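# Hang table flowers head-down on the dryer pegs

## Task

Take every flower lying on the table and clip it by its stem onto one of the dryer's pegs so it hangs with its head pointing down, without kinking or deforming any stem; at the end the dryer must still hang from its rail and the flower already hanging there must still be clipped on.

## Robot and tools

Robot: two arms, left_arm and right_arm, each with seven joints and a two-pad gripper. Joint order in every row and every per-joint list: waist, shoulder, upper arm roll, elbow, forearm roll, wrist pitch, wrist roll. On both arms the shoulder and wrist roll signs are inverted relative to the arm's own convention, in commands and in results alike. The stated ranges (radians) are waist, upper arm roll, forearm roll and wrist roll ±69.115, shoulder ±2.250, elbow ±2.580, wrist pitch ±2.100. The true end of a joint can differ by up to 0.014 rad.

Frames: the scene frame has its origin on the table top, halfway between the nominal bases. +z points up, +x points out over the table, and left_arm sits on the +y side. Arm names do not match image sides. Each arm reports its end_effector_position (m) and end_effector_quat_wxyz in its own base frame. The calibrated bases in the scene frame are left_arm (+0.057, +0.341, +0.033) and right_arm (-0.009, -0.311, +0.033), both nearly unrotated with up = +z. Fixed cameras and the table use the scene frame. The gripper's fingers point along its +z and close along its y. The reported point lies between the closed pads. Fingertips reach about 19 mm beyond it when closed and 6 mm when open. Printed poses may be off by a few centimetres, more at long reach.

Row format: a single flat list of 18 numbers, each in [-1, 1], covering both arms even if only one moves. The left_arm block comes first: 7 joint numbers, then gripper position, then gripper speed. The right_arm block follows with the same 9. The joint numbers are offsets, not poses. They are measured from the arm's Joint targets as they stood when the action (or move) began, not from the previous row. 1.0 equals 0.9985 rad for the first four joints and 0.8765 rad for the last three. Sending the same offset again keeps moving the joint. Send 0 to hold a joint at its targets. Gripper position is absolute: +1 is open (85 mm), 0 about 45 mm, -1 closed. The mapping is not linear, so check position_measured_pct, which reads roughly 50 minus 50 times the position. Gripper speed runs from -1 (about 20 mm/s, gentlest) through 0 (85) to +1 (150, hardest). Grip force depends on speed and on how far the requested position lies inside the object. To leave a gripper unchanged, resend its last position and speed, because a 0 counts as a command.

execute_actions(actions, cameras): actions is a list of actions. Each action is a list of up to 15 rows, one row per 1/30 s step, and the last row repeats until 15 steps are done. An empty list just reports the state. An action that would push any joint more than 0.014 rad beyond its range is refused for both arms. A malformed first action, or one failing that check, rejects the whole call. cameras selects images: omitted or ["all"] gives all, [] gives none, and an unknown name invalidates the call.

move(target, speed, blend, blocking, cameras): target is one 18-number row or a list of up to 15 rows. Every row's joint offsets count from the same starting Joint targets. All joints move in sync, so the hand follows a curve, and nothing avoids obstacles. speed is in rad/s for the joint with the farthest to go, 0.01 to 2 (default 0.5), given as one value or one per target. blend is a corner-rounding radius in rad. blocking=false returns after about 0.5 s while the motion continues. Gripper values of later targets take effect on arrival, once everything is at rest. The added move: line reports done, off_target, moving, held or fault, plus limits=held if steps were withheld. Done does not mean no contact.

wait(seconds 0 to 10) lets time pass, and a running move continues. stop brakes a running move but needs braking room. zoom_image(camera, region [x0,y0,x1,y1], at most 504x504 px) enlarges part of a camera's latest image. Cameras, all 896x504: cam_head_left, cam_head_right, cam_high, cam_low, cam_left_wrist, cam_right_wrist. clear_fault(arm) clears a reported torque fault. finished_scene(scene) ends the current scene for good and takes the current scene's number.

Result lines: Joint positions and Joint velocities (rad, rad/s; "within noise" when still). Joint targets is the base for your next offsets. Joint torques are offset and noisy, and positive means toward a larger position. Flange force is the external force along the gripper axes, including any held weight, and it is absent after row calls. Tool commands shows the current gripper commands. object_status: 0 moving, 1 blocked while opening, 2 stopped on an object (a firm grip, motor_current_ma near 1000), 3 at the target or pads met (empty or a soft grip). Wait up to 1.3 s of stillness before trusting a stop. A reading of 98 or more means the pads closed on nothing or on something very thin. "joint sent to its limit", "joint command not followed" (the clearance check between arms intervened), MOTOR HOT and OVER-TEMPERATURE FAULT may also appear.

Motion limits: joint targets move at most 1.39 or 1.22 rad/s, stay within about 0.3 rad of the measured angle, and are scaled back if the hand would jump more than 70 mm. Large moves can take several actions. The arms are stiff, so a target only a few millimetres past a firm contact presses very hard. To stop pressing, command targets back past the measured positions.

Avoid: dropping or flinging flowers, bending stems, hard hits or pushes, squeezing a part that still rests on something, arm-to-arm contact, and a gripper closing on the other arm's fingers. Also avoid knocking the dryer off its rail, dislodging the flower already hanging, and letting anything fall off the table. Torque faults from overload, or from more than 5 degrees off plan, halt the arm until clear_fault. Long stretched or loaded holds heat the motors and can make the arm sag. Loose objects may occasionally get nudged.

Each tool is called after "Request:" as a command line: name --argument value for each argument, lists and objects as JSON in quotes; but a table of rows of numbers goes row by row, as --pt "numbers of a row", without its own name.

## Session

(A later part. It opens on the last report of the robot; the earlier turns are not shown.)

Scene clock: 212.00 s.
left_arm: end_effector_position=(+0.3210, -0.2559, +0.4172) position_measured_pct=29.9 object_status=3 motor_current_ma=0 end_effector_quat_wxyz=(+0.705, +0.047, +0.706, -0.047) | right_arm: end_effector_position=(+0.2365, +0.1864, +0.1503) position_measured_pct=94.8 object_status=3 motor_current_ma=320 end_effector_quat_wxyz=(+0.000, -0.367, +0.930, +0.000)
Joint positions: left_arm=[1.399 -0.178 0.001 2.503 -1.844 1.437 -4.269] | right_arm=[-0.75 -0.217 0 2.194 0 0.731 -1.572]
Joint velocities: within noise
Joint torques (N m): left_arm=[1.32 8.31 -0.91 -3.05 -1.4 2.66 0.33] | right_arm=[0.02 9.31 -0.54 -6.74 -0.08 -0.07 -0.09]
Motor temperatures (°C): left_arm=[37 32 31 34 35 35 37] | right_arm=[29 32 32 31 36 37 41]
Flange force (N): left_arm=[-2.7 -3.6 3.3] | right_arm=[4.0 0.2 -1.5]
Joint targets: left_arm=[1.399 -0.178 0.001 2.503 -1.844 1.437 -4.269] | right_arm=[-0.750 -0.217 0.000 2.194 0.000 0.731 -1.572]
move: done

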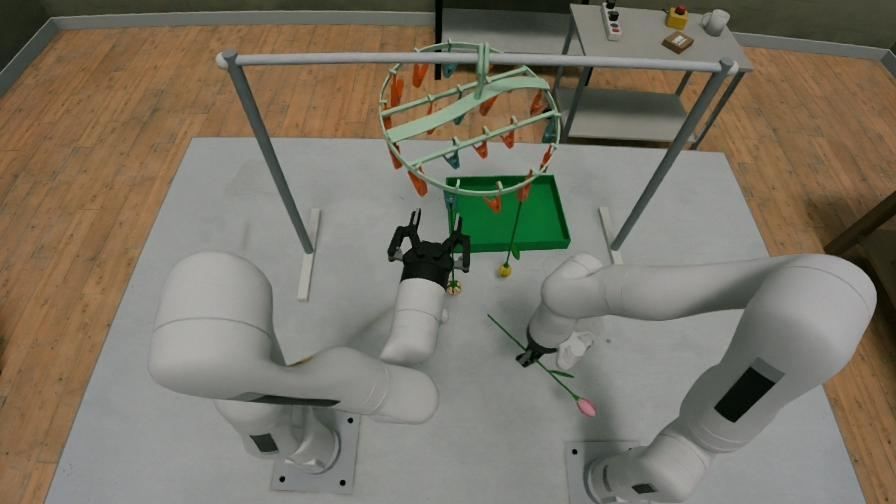

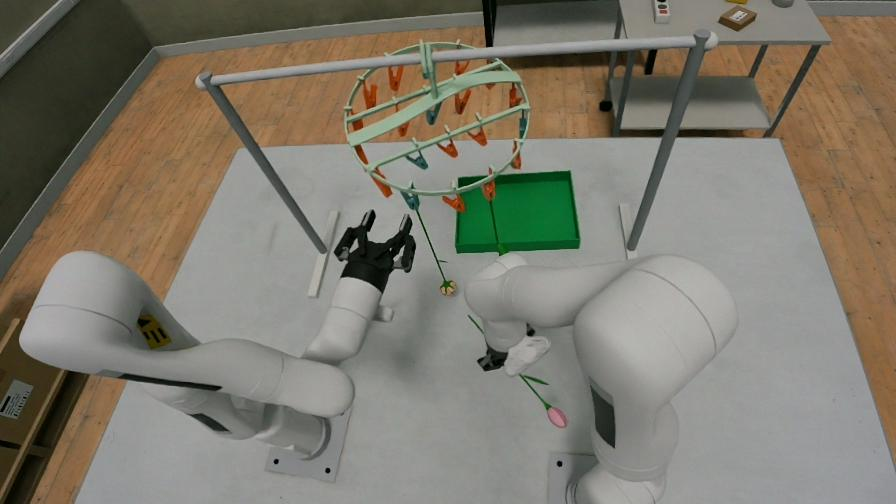

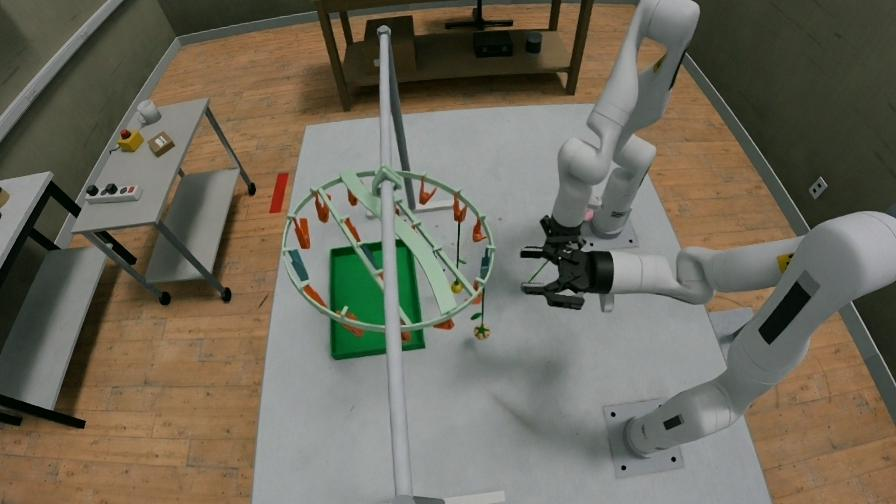

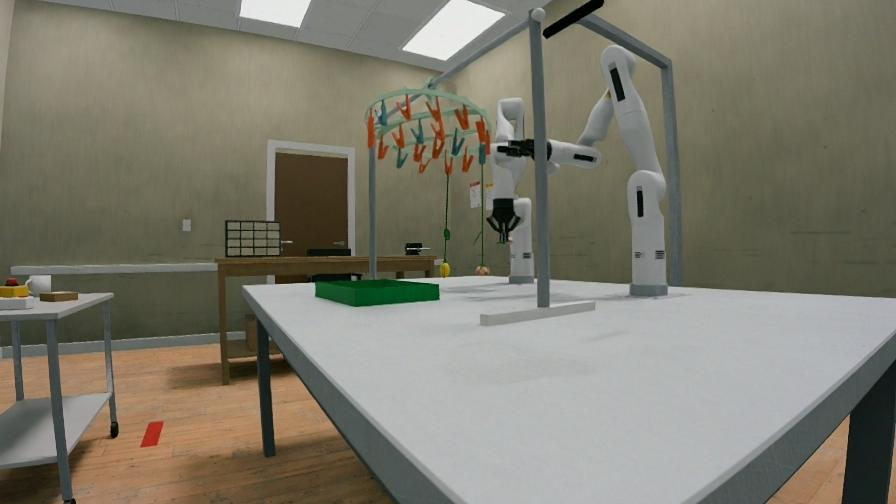

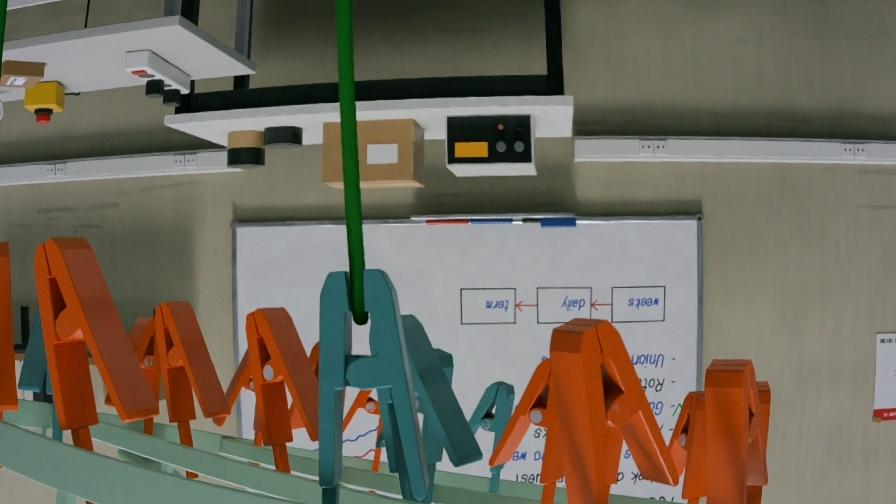

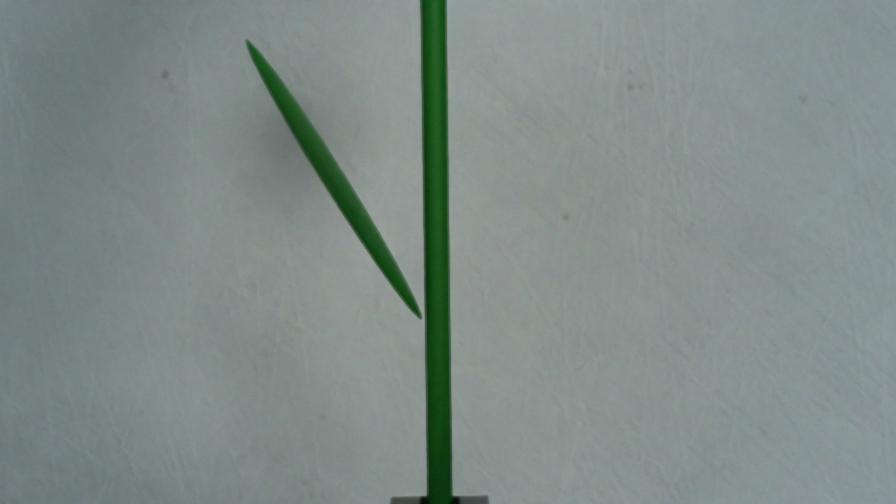

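Request:
execute_actions --actions '[]'

Scene clock: 216.73 s.
left_arm: end_effector_position=(+0.3210, -0.2559, +0.4172) position_measured_pct=29.9 object_status=3 motor_current_ma=0 end_effector_quat_wxyz=(+0.705, +0.047, +0.706, -0.047) | right_arm: end_effector_position=(+0.2365, +0.1864, +0.1503) position_measured_pct=94.8 object_status=3 motor_current_ma=320 end_effector_quat_wxyz=(+0.000, -0.367, +0.930, +0.000)
Joint positions: left_arm=[1.399 -0.178 0.001 2.503 -1.844 1.437 -4.269] | right_arm=[-0.75 -0.217 0 2.194 0 0.731 -1.572]
Joint velocities: within noise
Joint torques (N m): left_arm=[1.28 8.33 -0.86 -2.97 -1.4 2.66 0.29] | right_arm=[-0.13 9.26 -0.61 -6.74 -0.11 -0.09 -0.18]
Motor temperatures (°C): left_arm=[37 32 31 34 35 35 37] | right_arm=[29 32 32 31 36 37 41]
Flange force (N): left_arm=[-2.9 -3.9 3.4] | right_arm=[4.1 0.1 -1.7]
Joint targets: left_arm=[1.399 -0.178 0.001 2.503 -1.844 1.437 -4.269] | right_arm=[-0.750 -0.217 0.000 2.194 0.000 0.731 -1.572]
Tool commands: left_gripper/position=+0.4 left_gripper/speed=-1.0 right_gripper/position=-0.9 right_gripper/speed=-1.0

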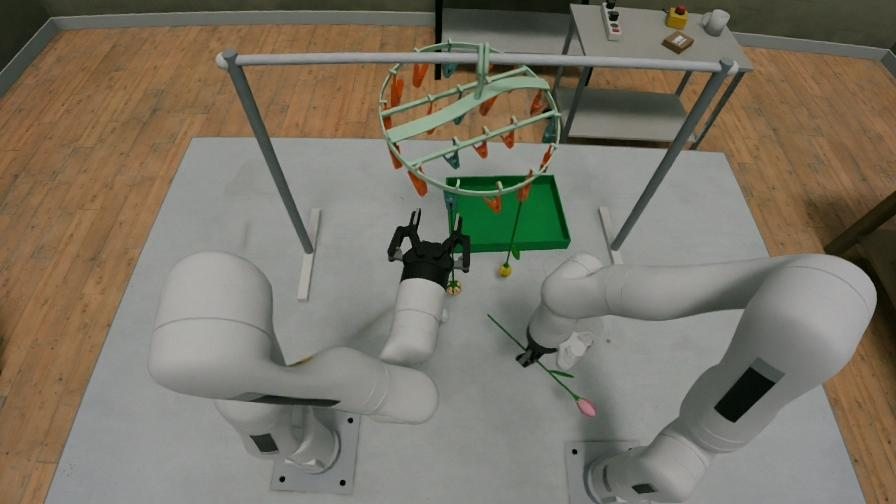

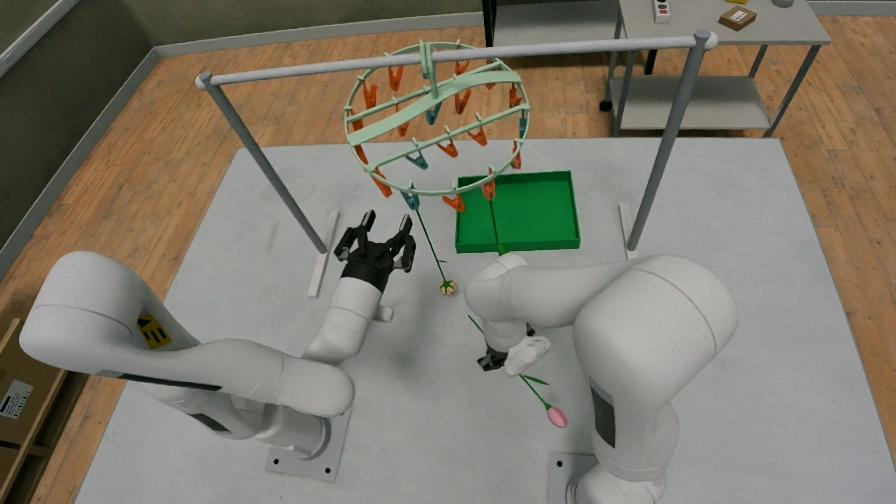

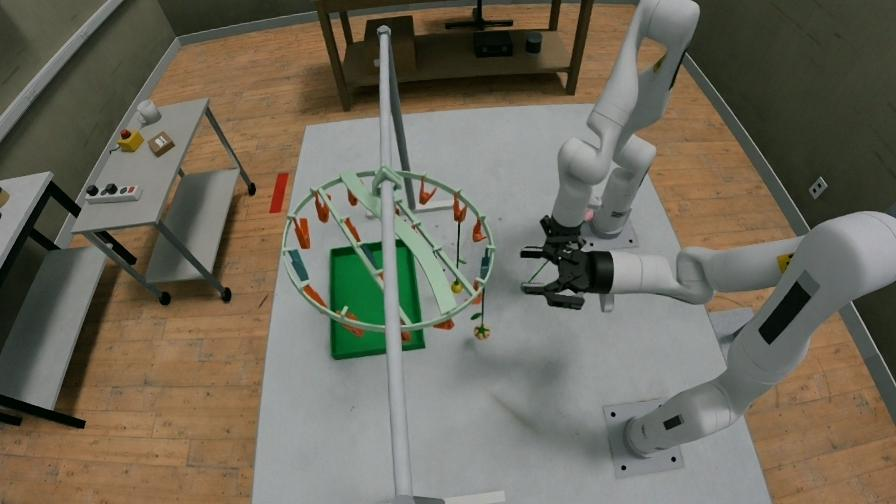

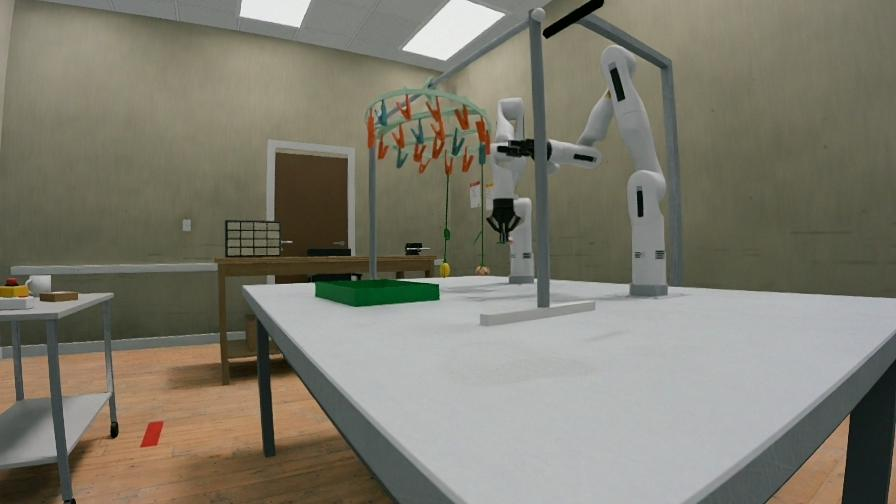

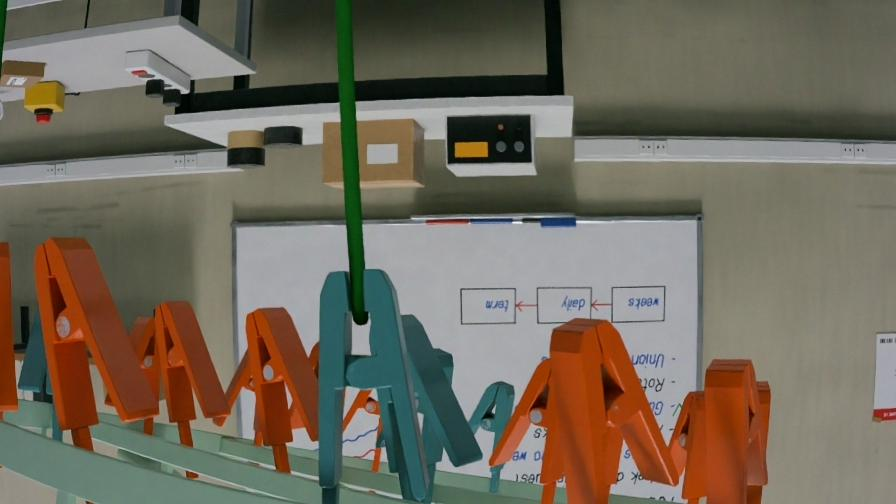

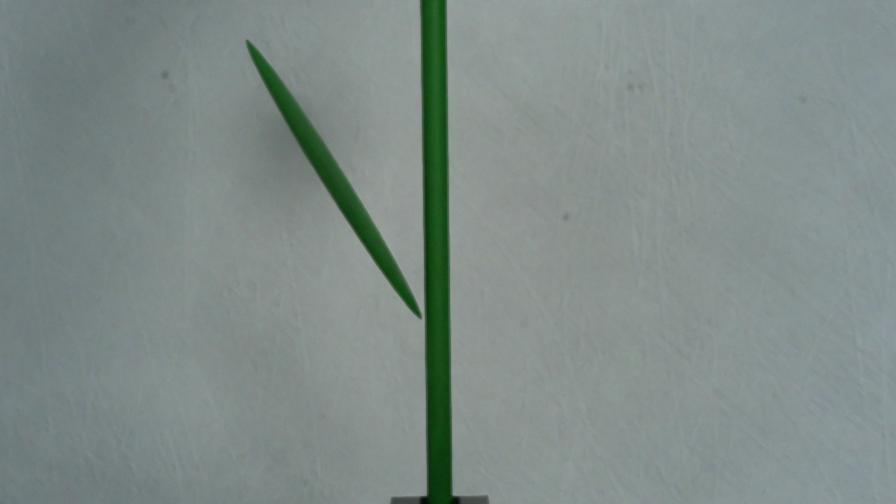

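Request:
zoom_image --camera "cam_head_left" --region '[370, 80, 570, 300]'

Request:
zoom_image --camera "cam_high" --region '[400, 160, 620, 360]'

Request:
zoom_image --camera "cam_low" --region '[350, 80, 610, 280]'

Request:
zoom_image --camera "cam_head_right" --region '[340, 80, 540, 300]'

Scaled by 2.291 from the camera's 896x504 image, which has a finer 1280x720 frame.

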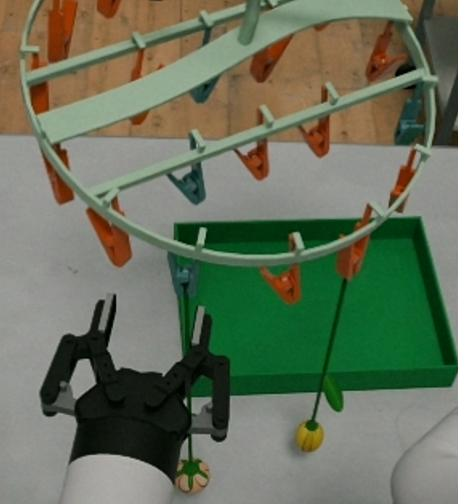

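Scaled by 2.291 from the camera's 896x504 image, which has a finer 1280x720 frame.

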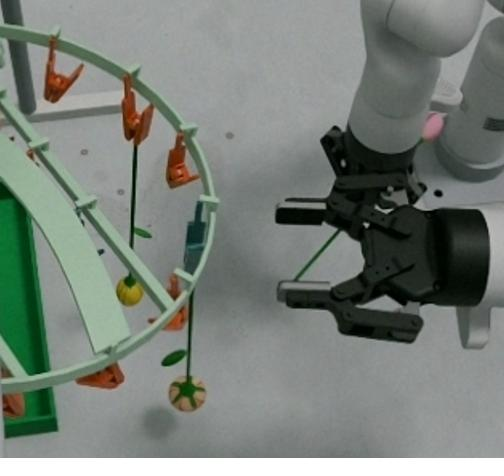

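Scaled by 1.938 from the camera's 896x504 image, which has a finer 1280x720 frame.

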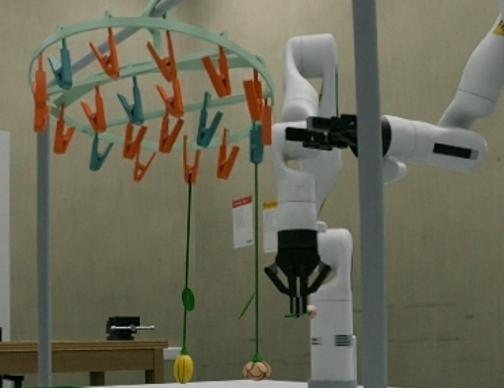

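Scaled by 2.291 from the camera's 896x504 image, which has a finer 1280x720 frame.

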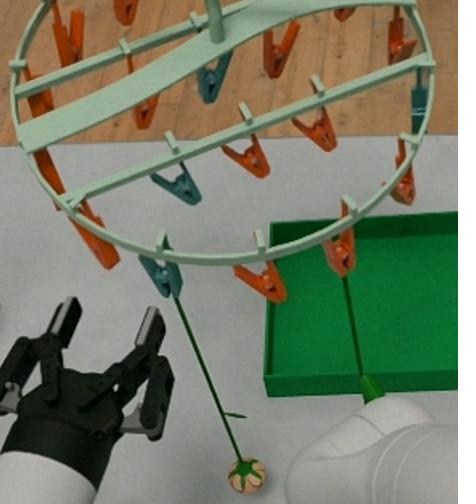

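Request:
zoom_image --camera "cam_left_wrist" --region '[0, 200, 448, 504]'

Request:
zoom_image --camera "cam_high" --region '[450, 160, 510, 300]'

Scaled by 1.125 from the camera's 896x504 image, which has a finer 1280x720 frame.

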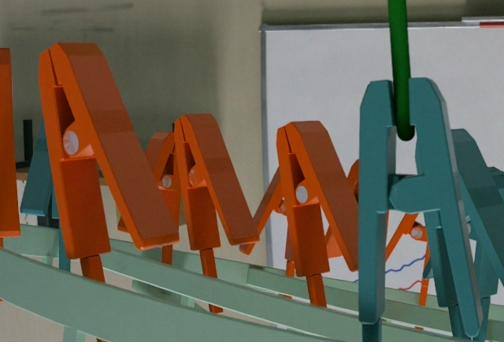

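Scaled by 3.600 from the camera's 896x504 image, which has a finer 1280x720 frame.

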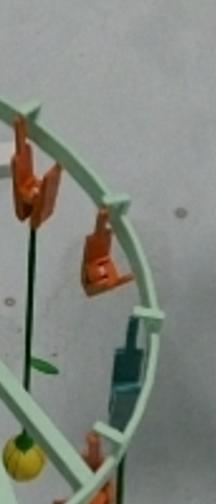

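Request:
zoom_image --camera "cam_left_wrist" --region '[448, 250, 896, 504]'

Request:
zoom_image --camera "cam_high" --region '[400, 270, 500, 350]'

Request:
zoom_image --camera "cam_high" --region '[440, 180, 520, 260]'

Request:
zoom_image --camera "cam_head_right" --region '[420, 180, 520, 230]'

Scaled by 1.125 from the camera's 896x504 image, which has a finer 1280x720 frame.

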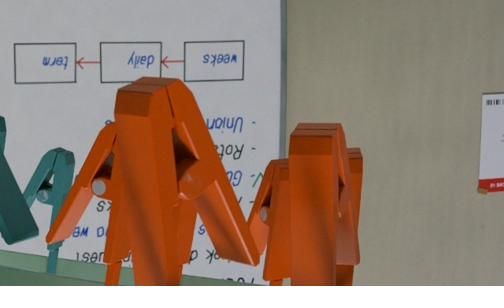

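Scaled by 5.040 from the camera's 896x504 image, which has a finer 1280x720 frame.

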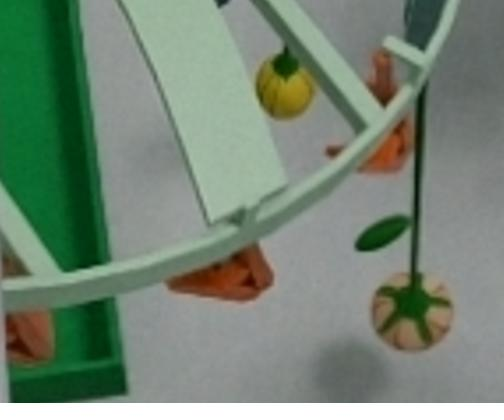

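Scaled by 6.300 from the camera's 896x504 image, which has a finer 1280x720 frame.

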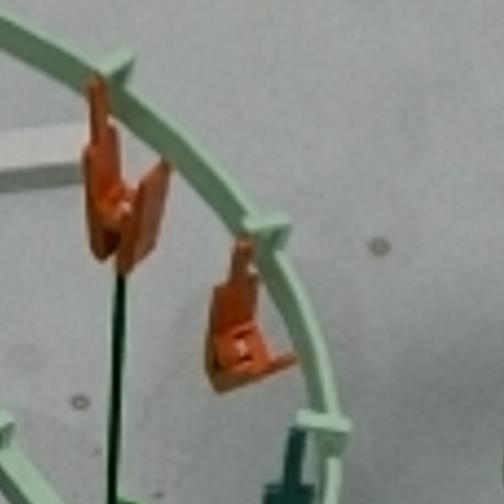

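Scaled by 5.040 from the camera's 896x504 image, which has a finer 1280x720 frame.

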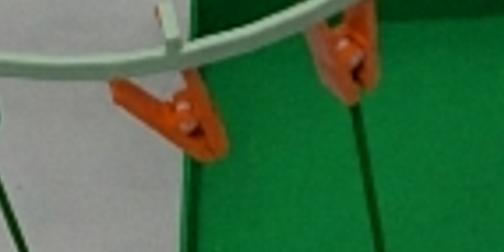

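Request:
move --pt "0 0 0 0 0 0 0 0.2 -1 0.651 0 0 0 0 0 0 -0.9 -1" --pt "0.048 -0.3995 -0.001 -0.625 0.395 0.2207 0.274 0.2 -1 0.651 0 0 0 0 0 0 -0.9 -1" --speed '[0.6,0.5]' --blend '[0.3,0]'

Request:
zoom_image --camera "cam_high" --region '[400, 160, 600, 320]'

Request:
zoom_image --camera "cam_head_right" --region '[340, 160, 560, 300]'

Request:
zoom_image --camera "cam_low" --region '[430, 120, 580, 280]'

Scene clock: 237.80 s.
left_arm: end_effector_position=(+0.3325, -0.3605, +0.3943) position_measured_pct=39.8 object_status=3 motor_current_ma=0 end_effector_quat_wxyz=(+0.703, -0.078, +0.703, +0.077) | right_arm: end_effector_position=(+0.3011, +0.0053, +0.1503) position_measured_pct=94.8 object_status=3 motor_current_ma=320 end_effector_quat_wxyz=(+0.000, -0.051, +0.999, +0.000)
Joint positions: left_arm=[1.447 -0.576 0 1.879 -1.497 1.631 -4.029] | right_arm=[-0.1 -0.217 0 2.194 0 0.731 -1.572]
Joint velocities: within noise
Joint torques (N m): left_arm=[1.3 15.92 -1.89 -3.63 -2.07 2.25 0.26] | right_arm=[-0.03 9.18 -0.59 -6.71 -0.14 -0.15 -0.17]
Motor temperatures (°C): left_arm=[37 32 31 34 35 35 37] | right_arm=[29 32 32 31 36 37 41]
Flange force (N): left_arm=[-2.5 -4.9 0.9] | right_arm=[4.1 0.3 -2.1]
Joint targets: left_arm=[1.447 -0.576 0.000 1.879 -1.497 1.631 -4.029] | right_arm=[-0.100 -0.217 0.000 2.194 0.000 0.731 -1.572]
move: done; blend cut to 0 rad at target 1

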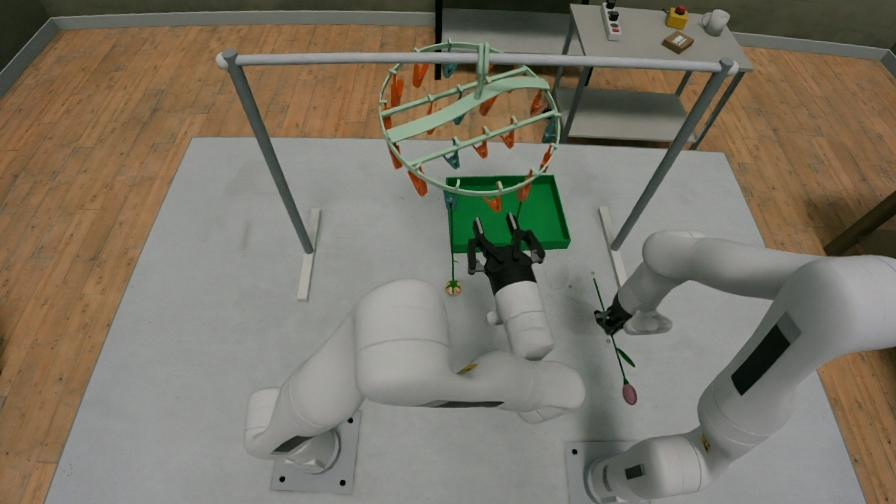

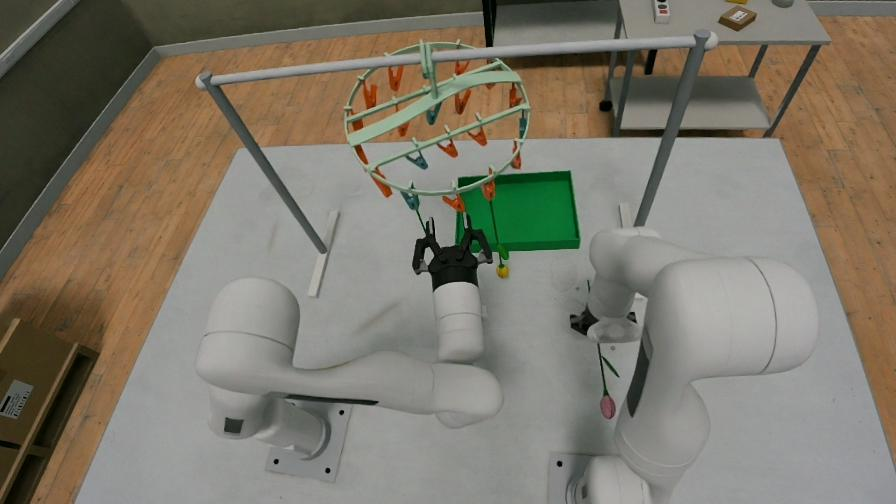

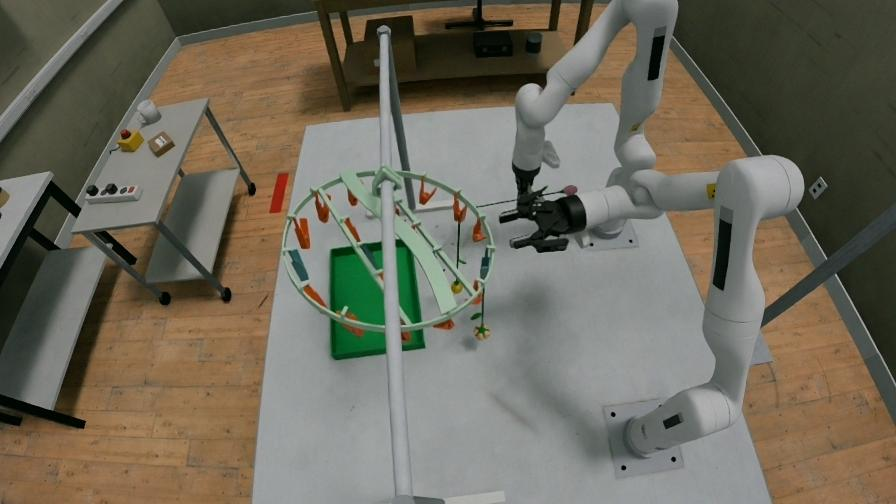

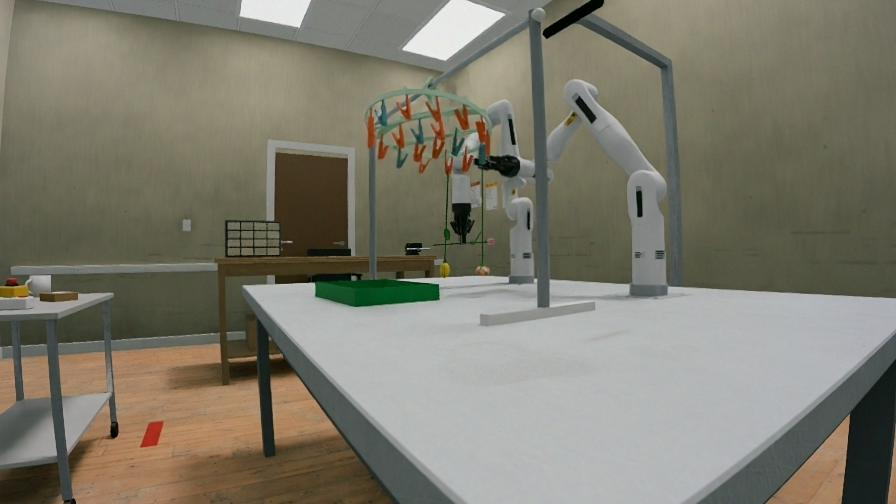

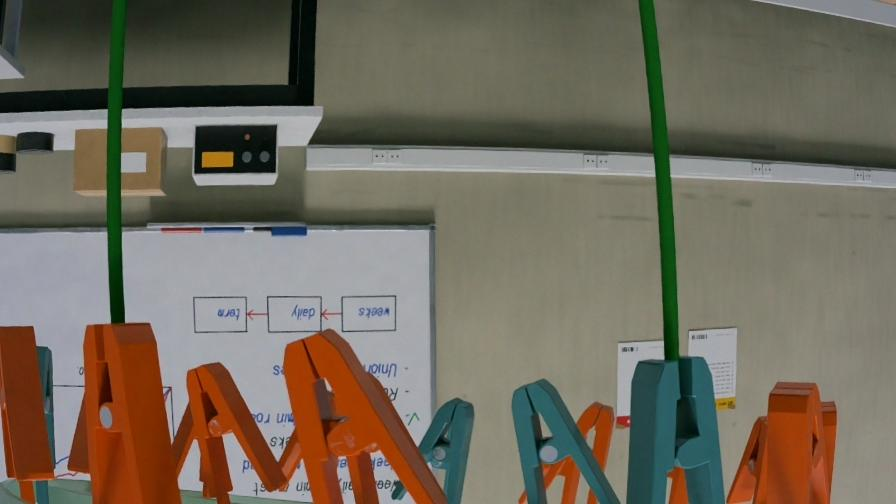

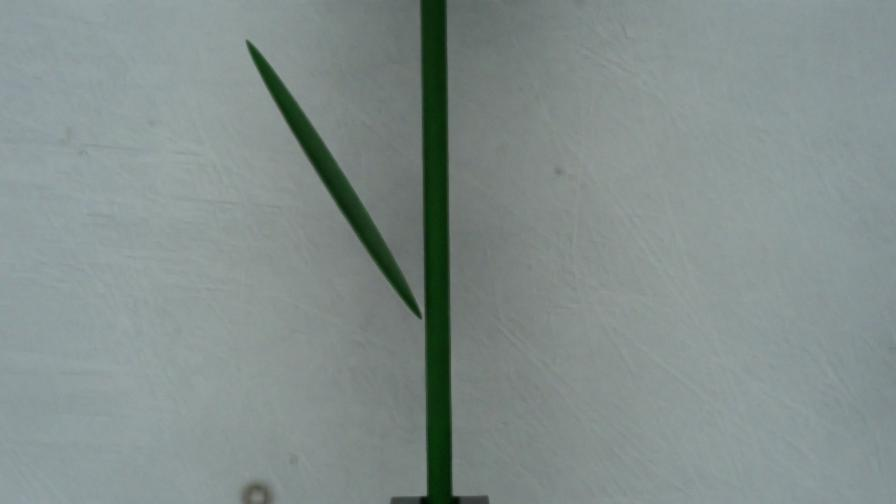

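Scaled by 2.520 from the camera's 896x504 image, which has a finer 1280x720 frame.

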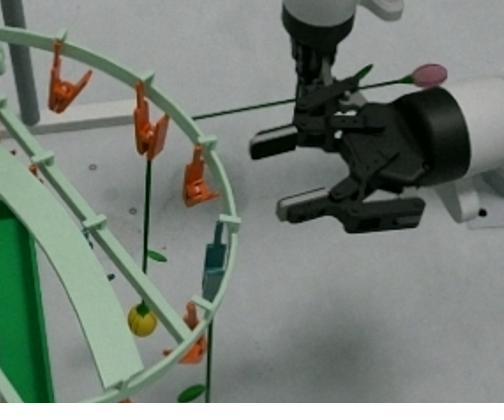

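Scaled by 2.291 from the camera's 896x504 image, which has a finer 1280x720 frame.

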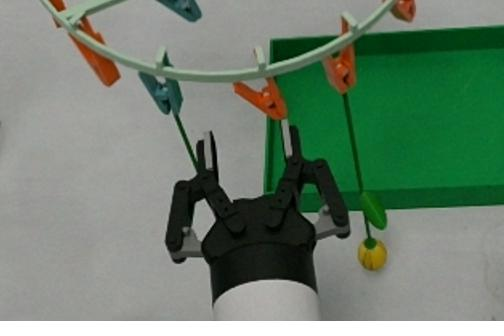

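Scaled by 3.150 from the camera's 896x504 image, which has a finer 1280x720 frame.

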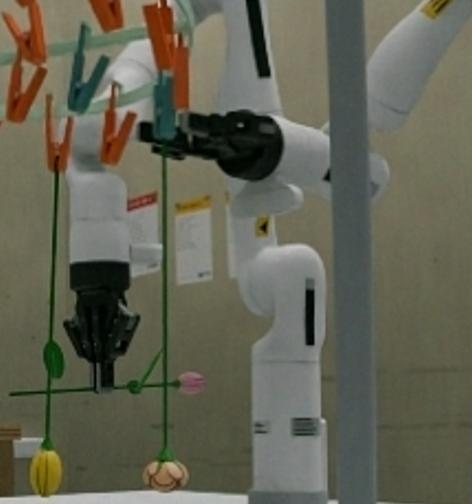

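Request:
zoom_image --camera "cam_left_wrist" --region '[250, 304, 530, 504]'

Request:
zoom_image --camera "cam_high" --region '[440, 190, 540, 270]'

Request:
zoom_image --camera "cam_head_left" --region '[430, 170, 560, 270]'

Scaled by 1.800 from the camera's 896x504 image, which has a finer 1280x720 frame.

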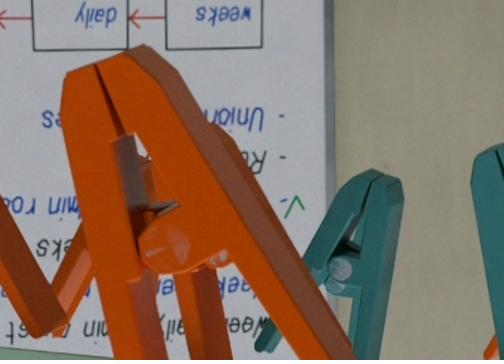

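Scaled by 5.040 from the camera's 896x504 image, which has a finer 1280x720 frame.

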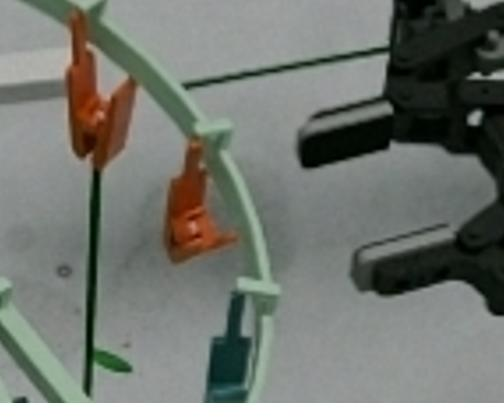

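Scaled by 3.877 from the camera's 896x504 image, which has a finer 1280x720 frame.

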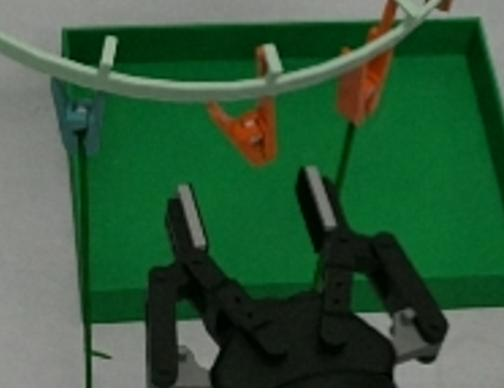

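Request:
move --target '[-0.0652,-0.1061,0,-0.2274,0.0577,0.0786,0.1329,0.2,-1,0,0,0,0,0,0,0,-0.9,-1]' --speed 0.25 --cameras '["cam_left_wrist","cam_high","cam_head_left","cam_head_right"]'

Request:
zoom_image --camera "cam_high" --region '[440, 190, 540, 270]'

Request:
zoom_image --camera "cam_head_left" --region '[430, 170, 560, 270]'

Request:
zoom_image --camera "cam_head_right" --region '[400, 160, 530, 260]'

Scene clock: 244.23 s.
left_arm: end_effector_position=(+0.3589, -0.3762, +0.3940) position_measured_pct=39.8 object_status=3 motor_current_ma=0 end_effector_quat_wxyz=(+0.695, -0.129, +0.695, +0.129) | right_arm: end_effector_position=(+0.3011, +0.0053, +0.1503) position_measured_pct=94.8 object_status=3 motor_current_ma=320 end_effector_quat_wxyz=(+0.000, -0.051, +0.999, +0.000)
Joint positions: left_arm=[1.382 -0.682 0 1.652 -1.447 1.7 -3.913] | right_arm=[-0.1 -0.217 0 2.194 0 0.731 -1.572]
Joint velocities: within noise
Joint torques (N m): left_arm=[1.32 18.12 -2.12 -3.96 -2.2 2.1 0.36] | right_arm=[-0.04 9.37 -0.5 -6.74 -0.12 -0.18 -0.15]
Motor temperatures (°C): left_arm=[37 32 31 34 35 35 37] | right_arm=[29 32 32 31 36 37 41]
Flange force (N): left_arm=[-2.3 -5.8 0.5] | right_arm=[3.8 0.3 -1.8]
Joint targets: left_arm=[1.382 -0.682 0.000 1.652 -1.447 1.700 -3.913] | right_arm=[-0.100 -0.217 0.000 2.194 0.000 0.731 -1.572]
move: done
Images, in order (width x height): cam_head_left 896x504, cam_head_right 896x504, cam_high 896x504, cam_left_wrist 896x504.

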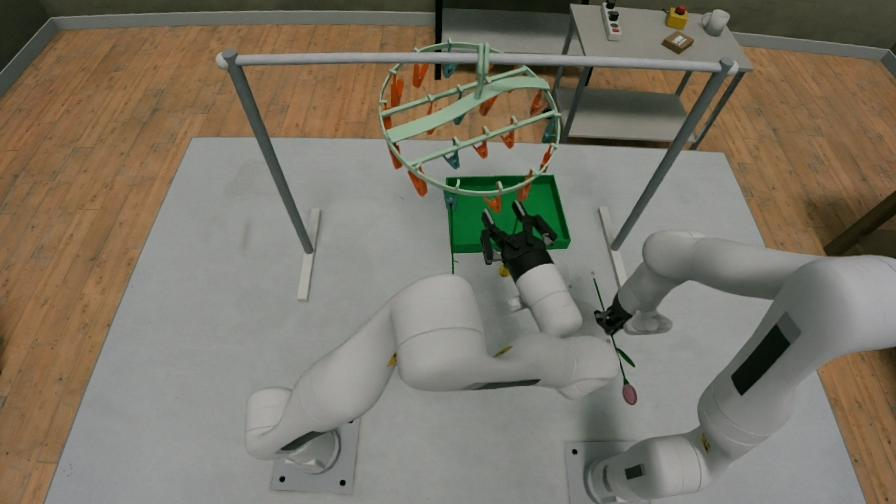

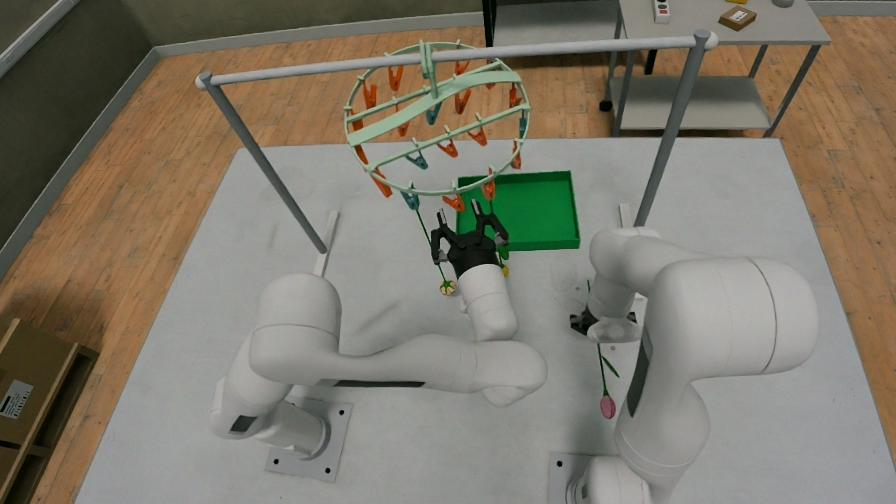

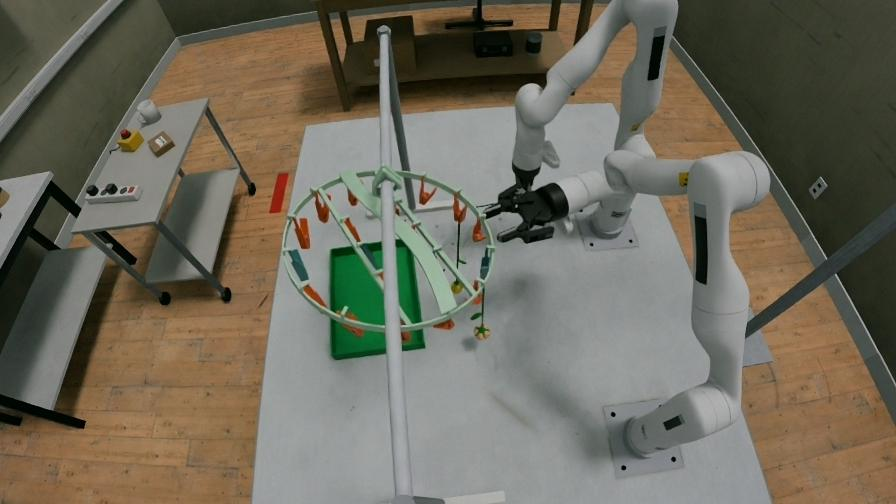

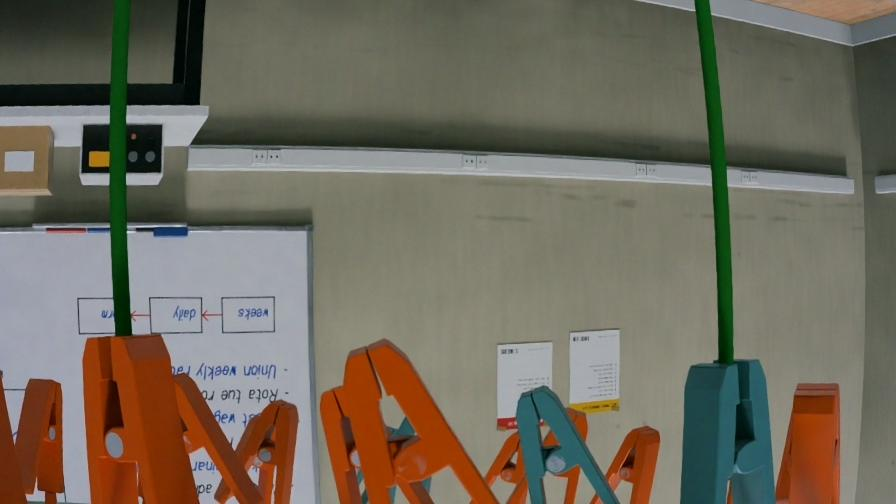

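Scaled by 5.040 from the camera's 896x504 image, which has a finer 1280x720 frame.

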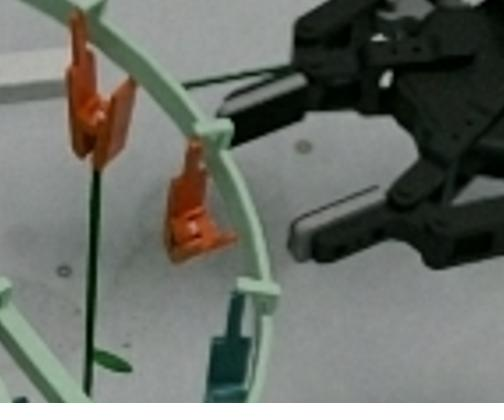

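Scaled by 3.877 from the camera's 896x504 image, which has a finer 1280x720 frame.

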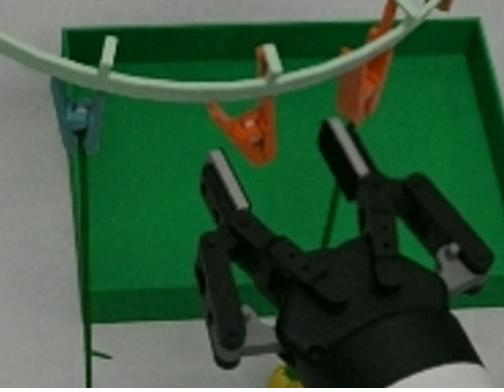

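Scaled by 3.877 from the camera's 896x504 image, which has a finer 1280x720 frame.

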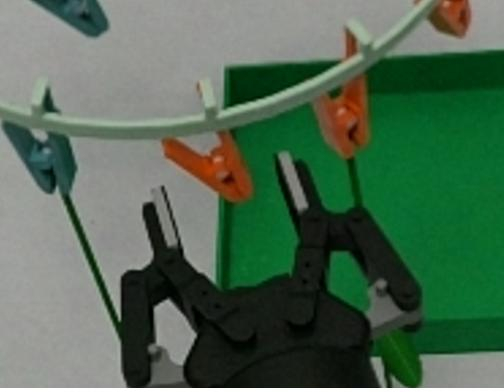

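Request:
zoom_image --camera "cam_left_wrist" --region '[300, 304, 580, 504]'

Scaled by 1.800 from the camera's 896x504 image, which has a finer 1280x720 frame.

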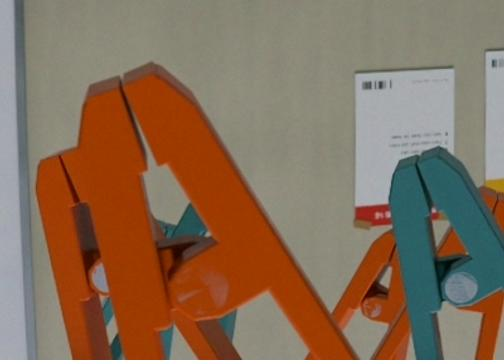

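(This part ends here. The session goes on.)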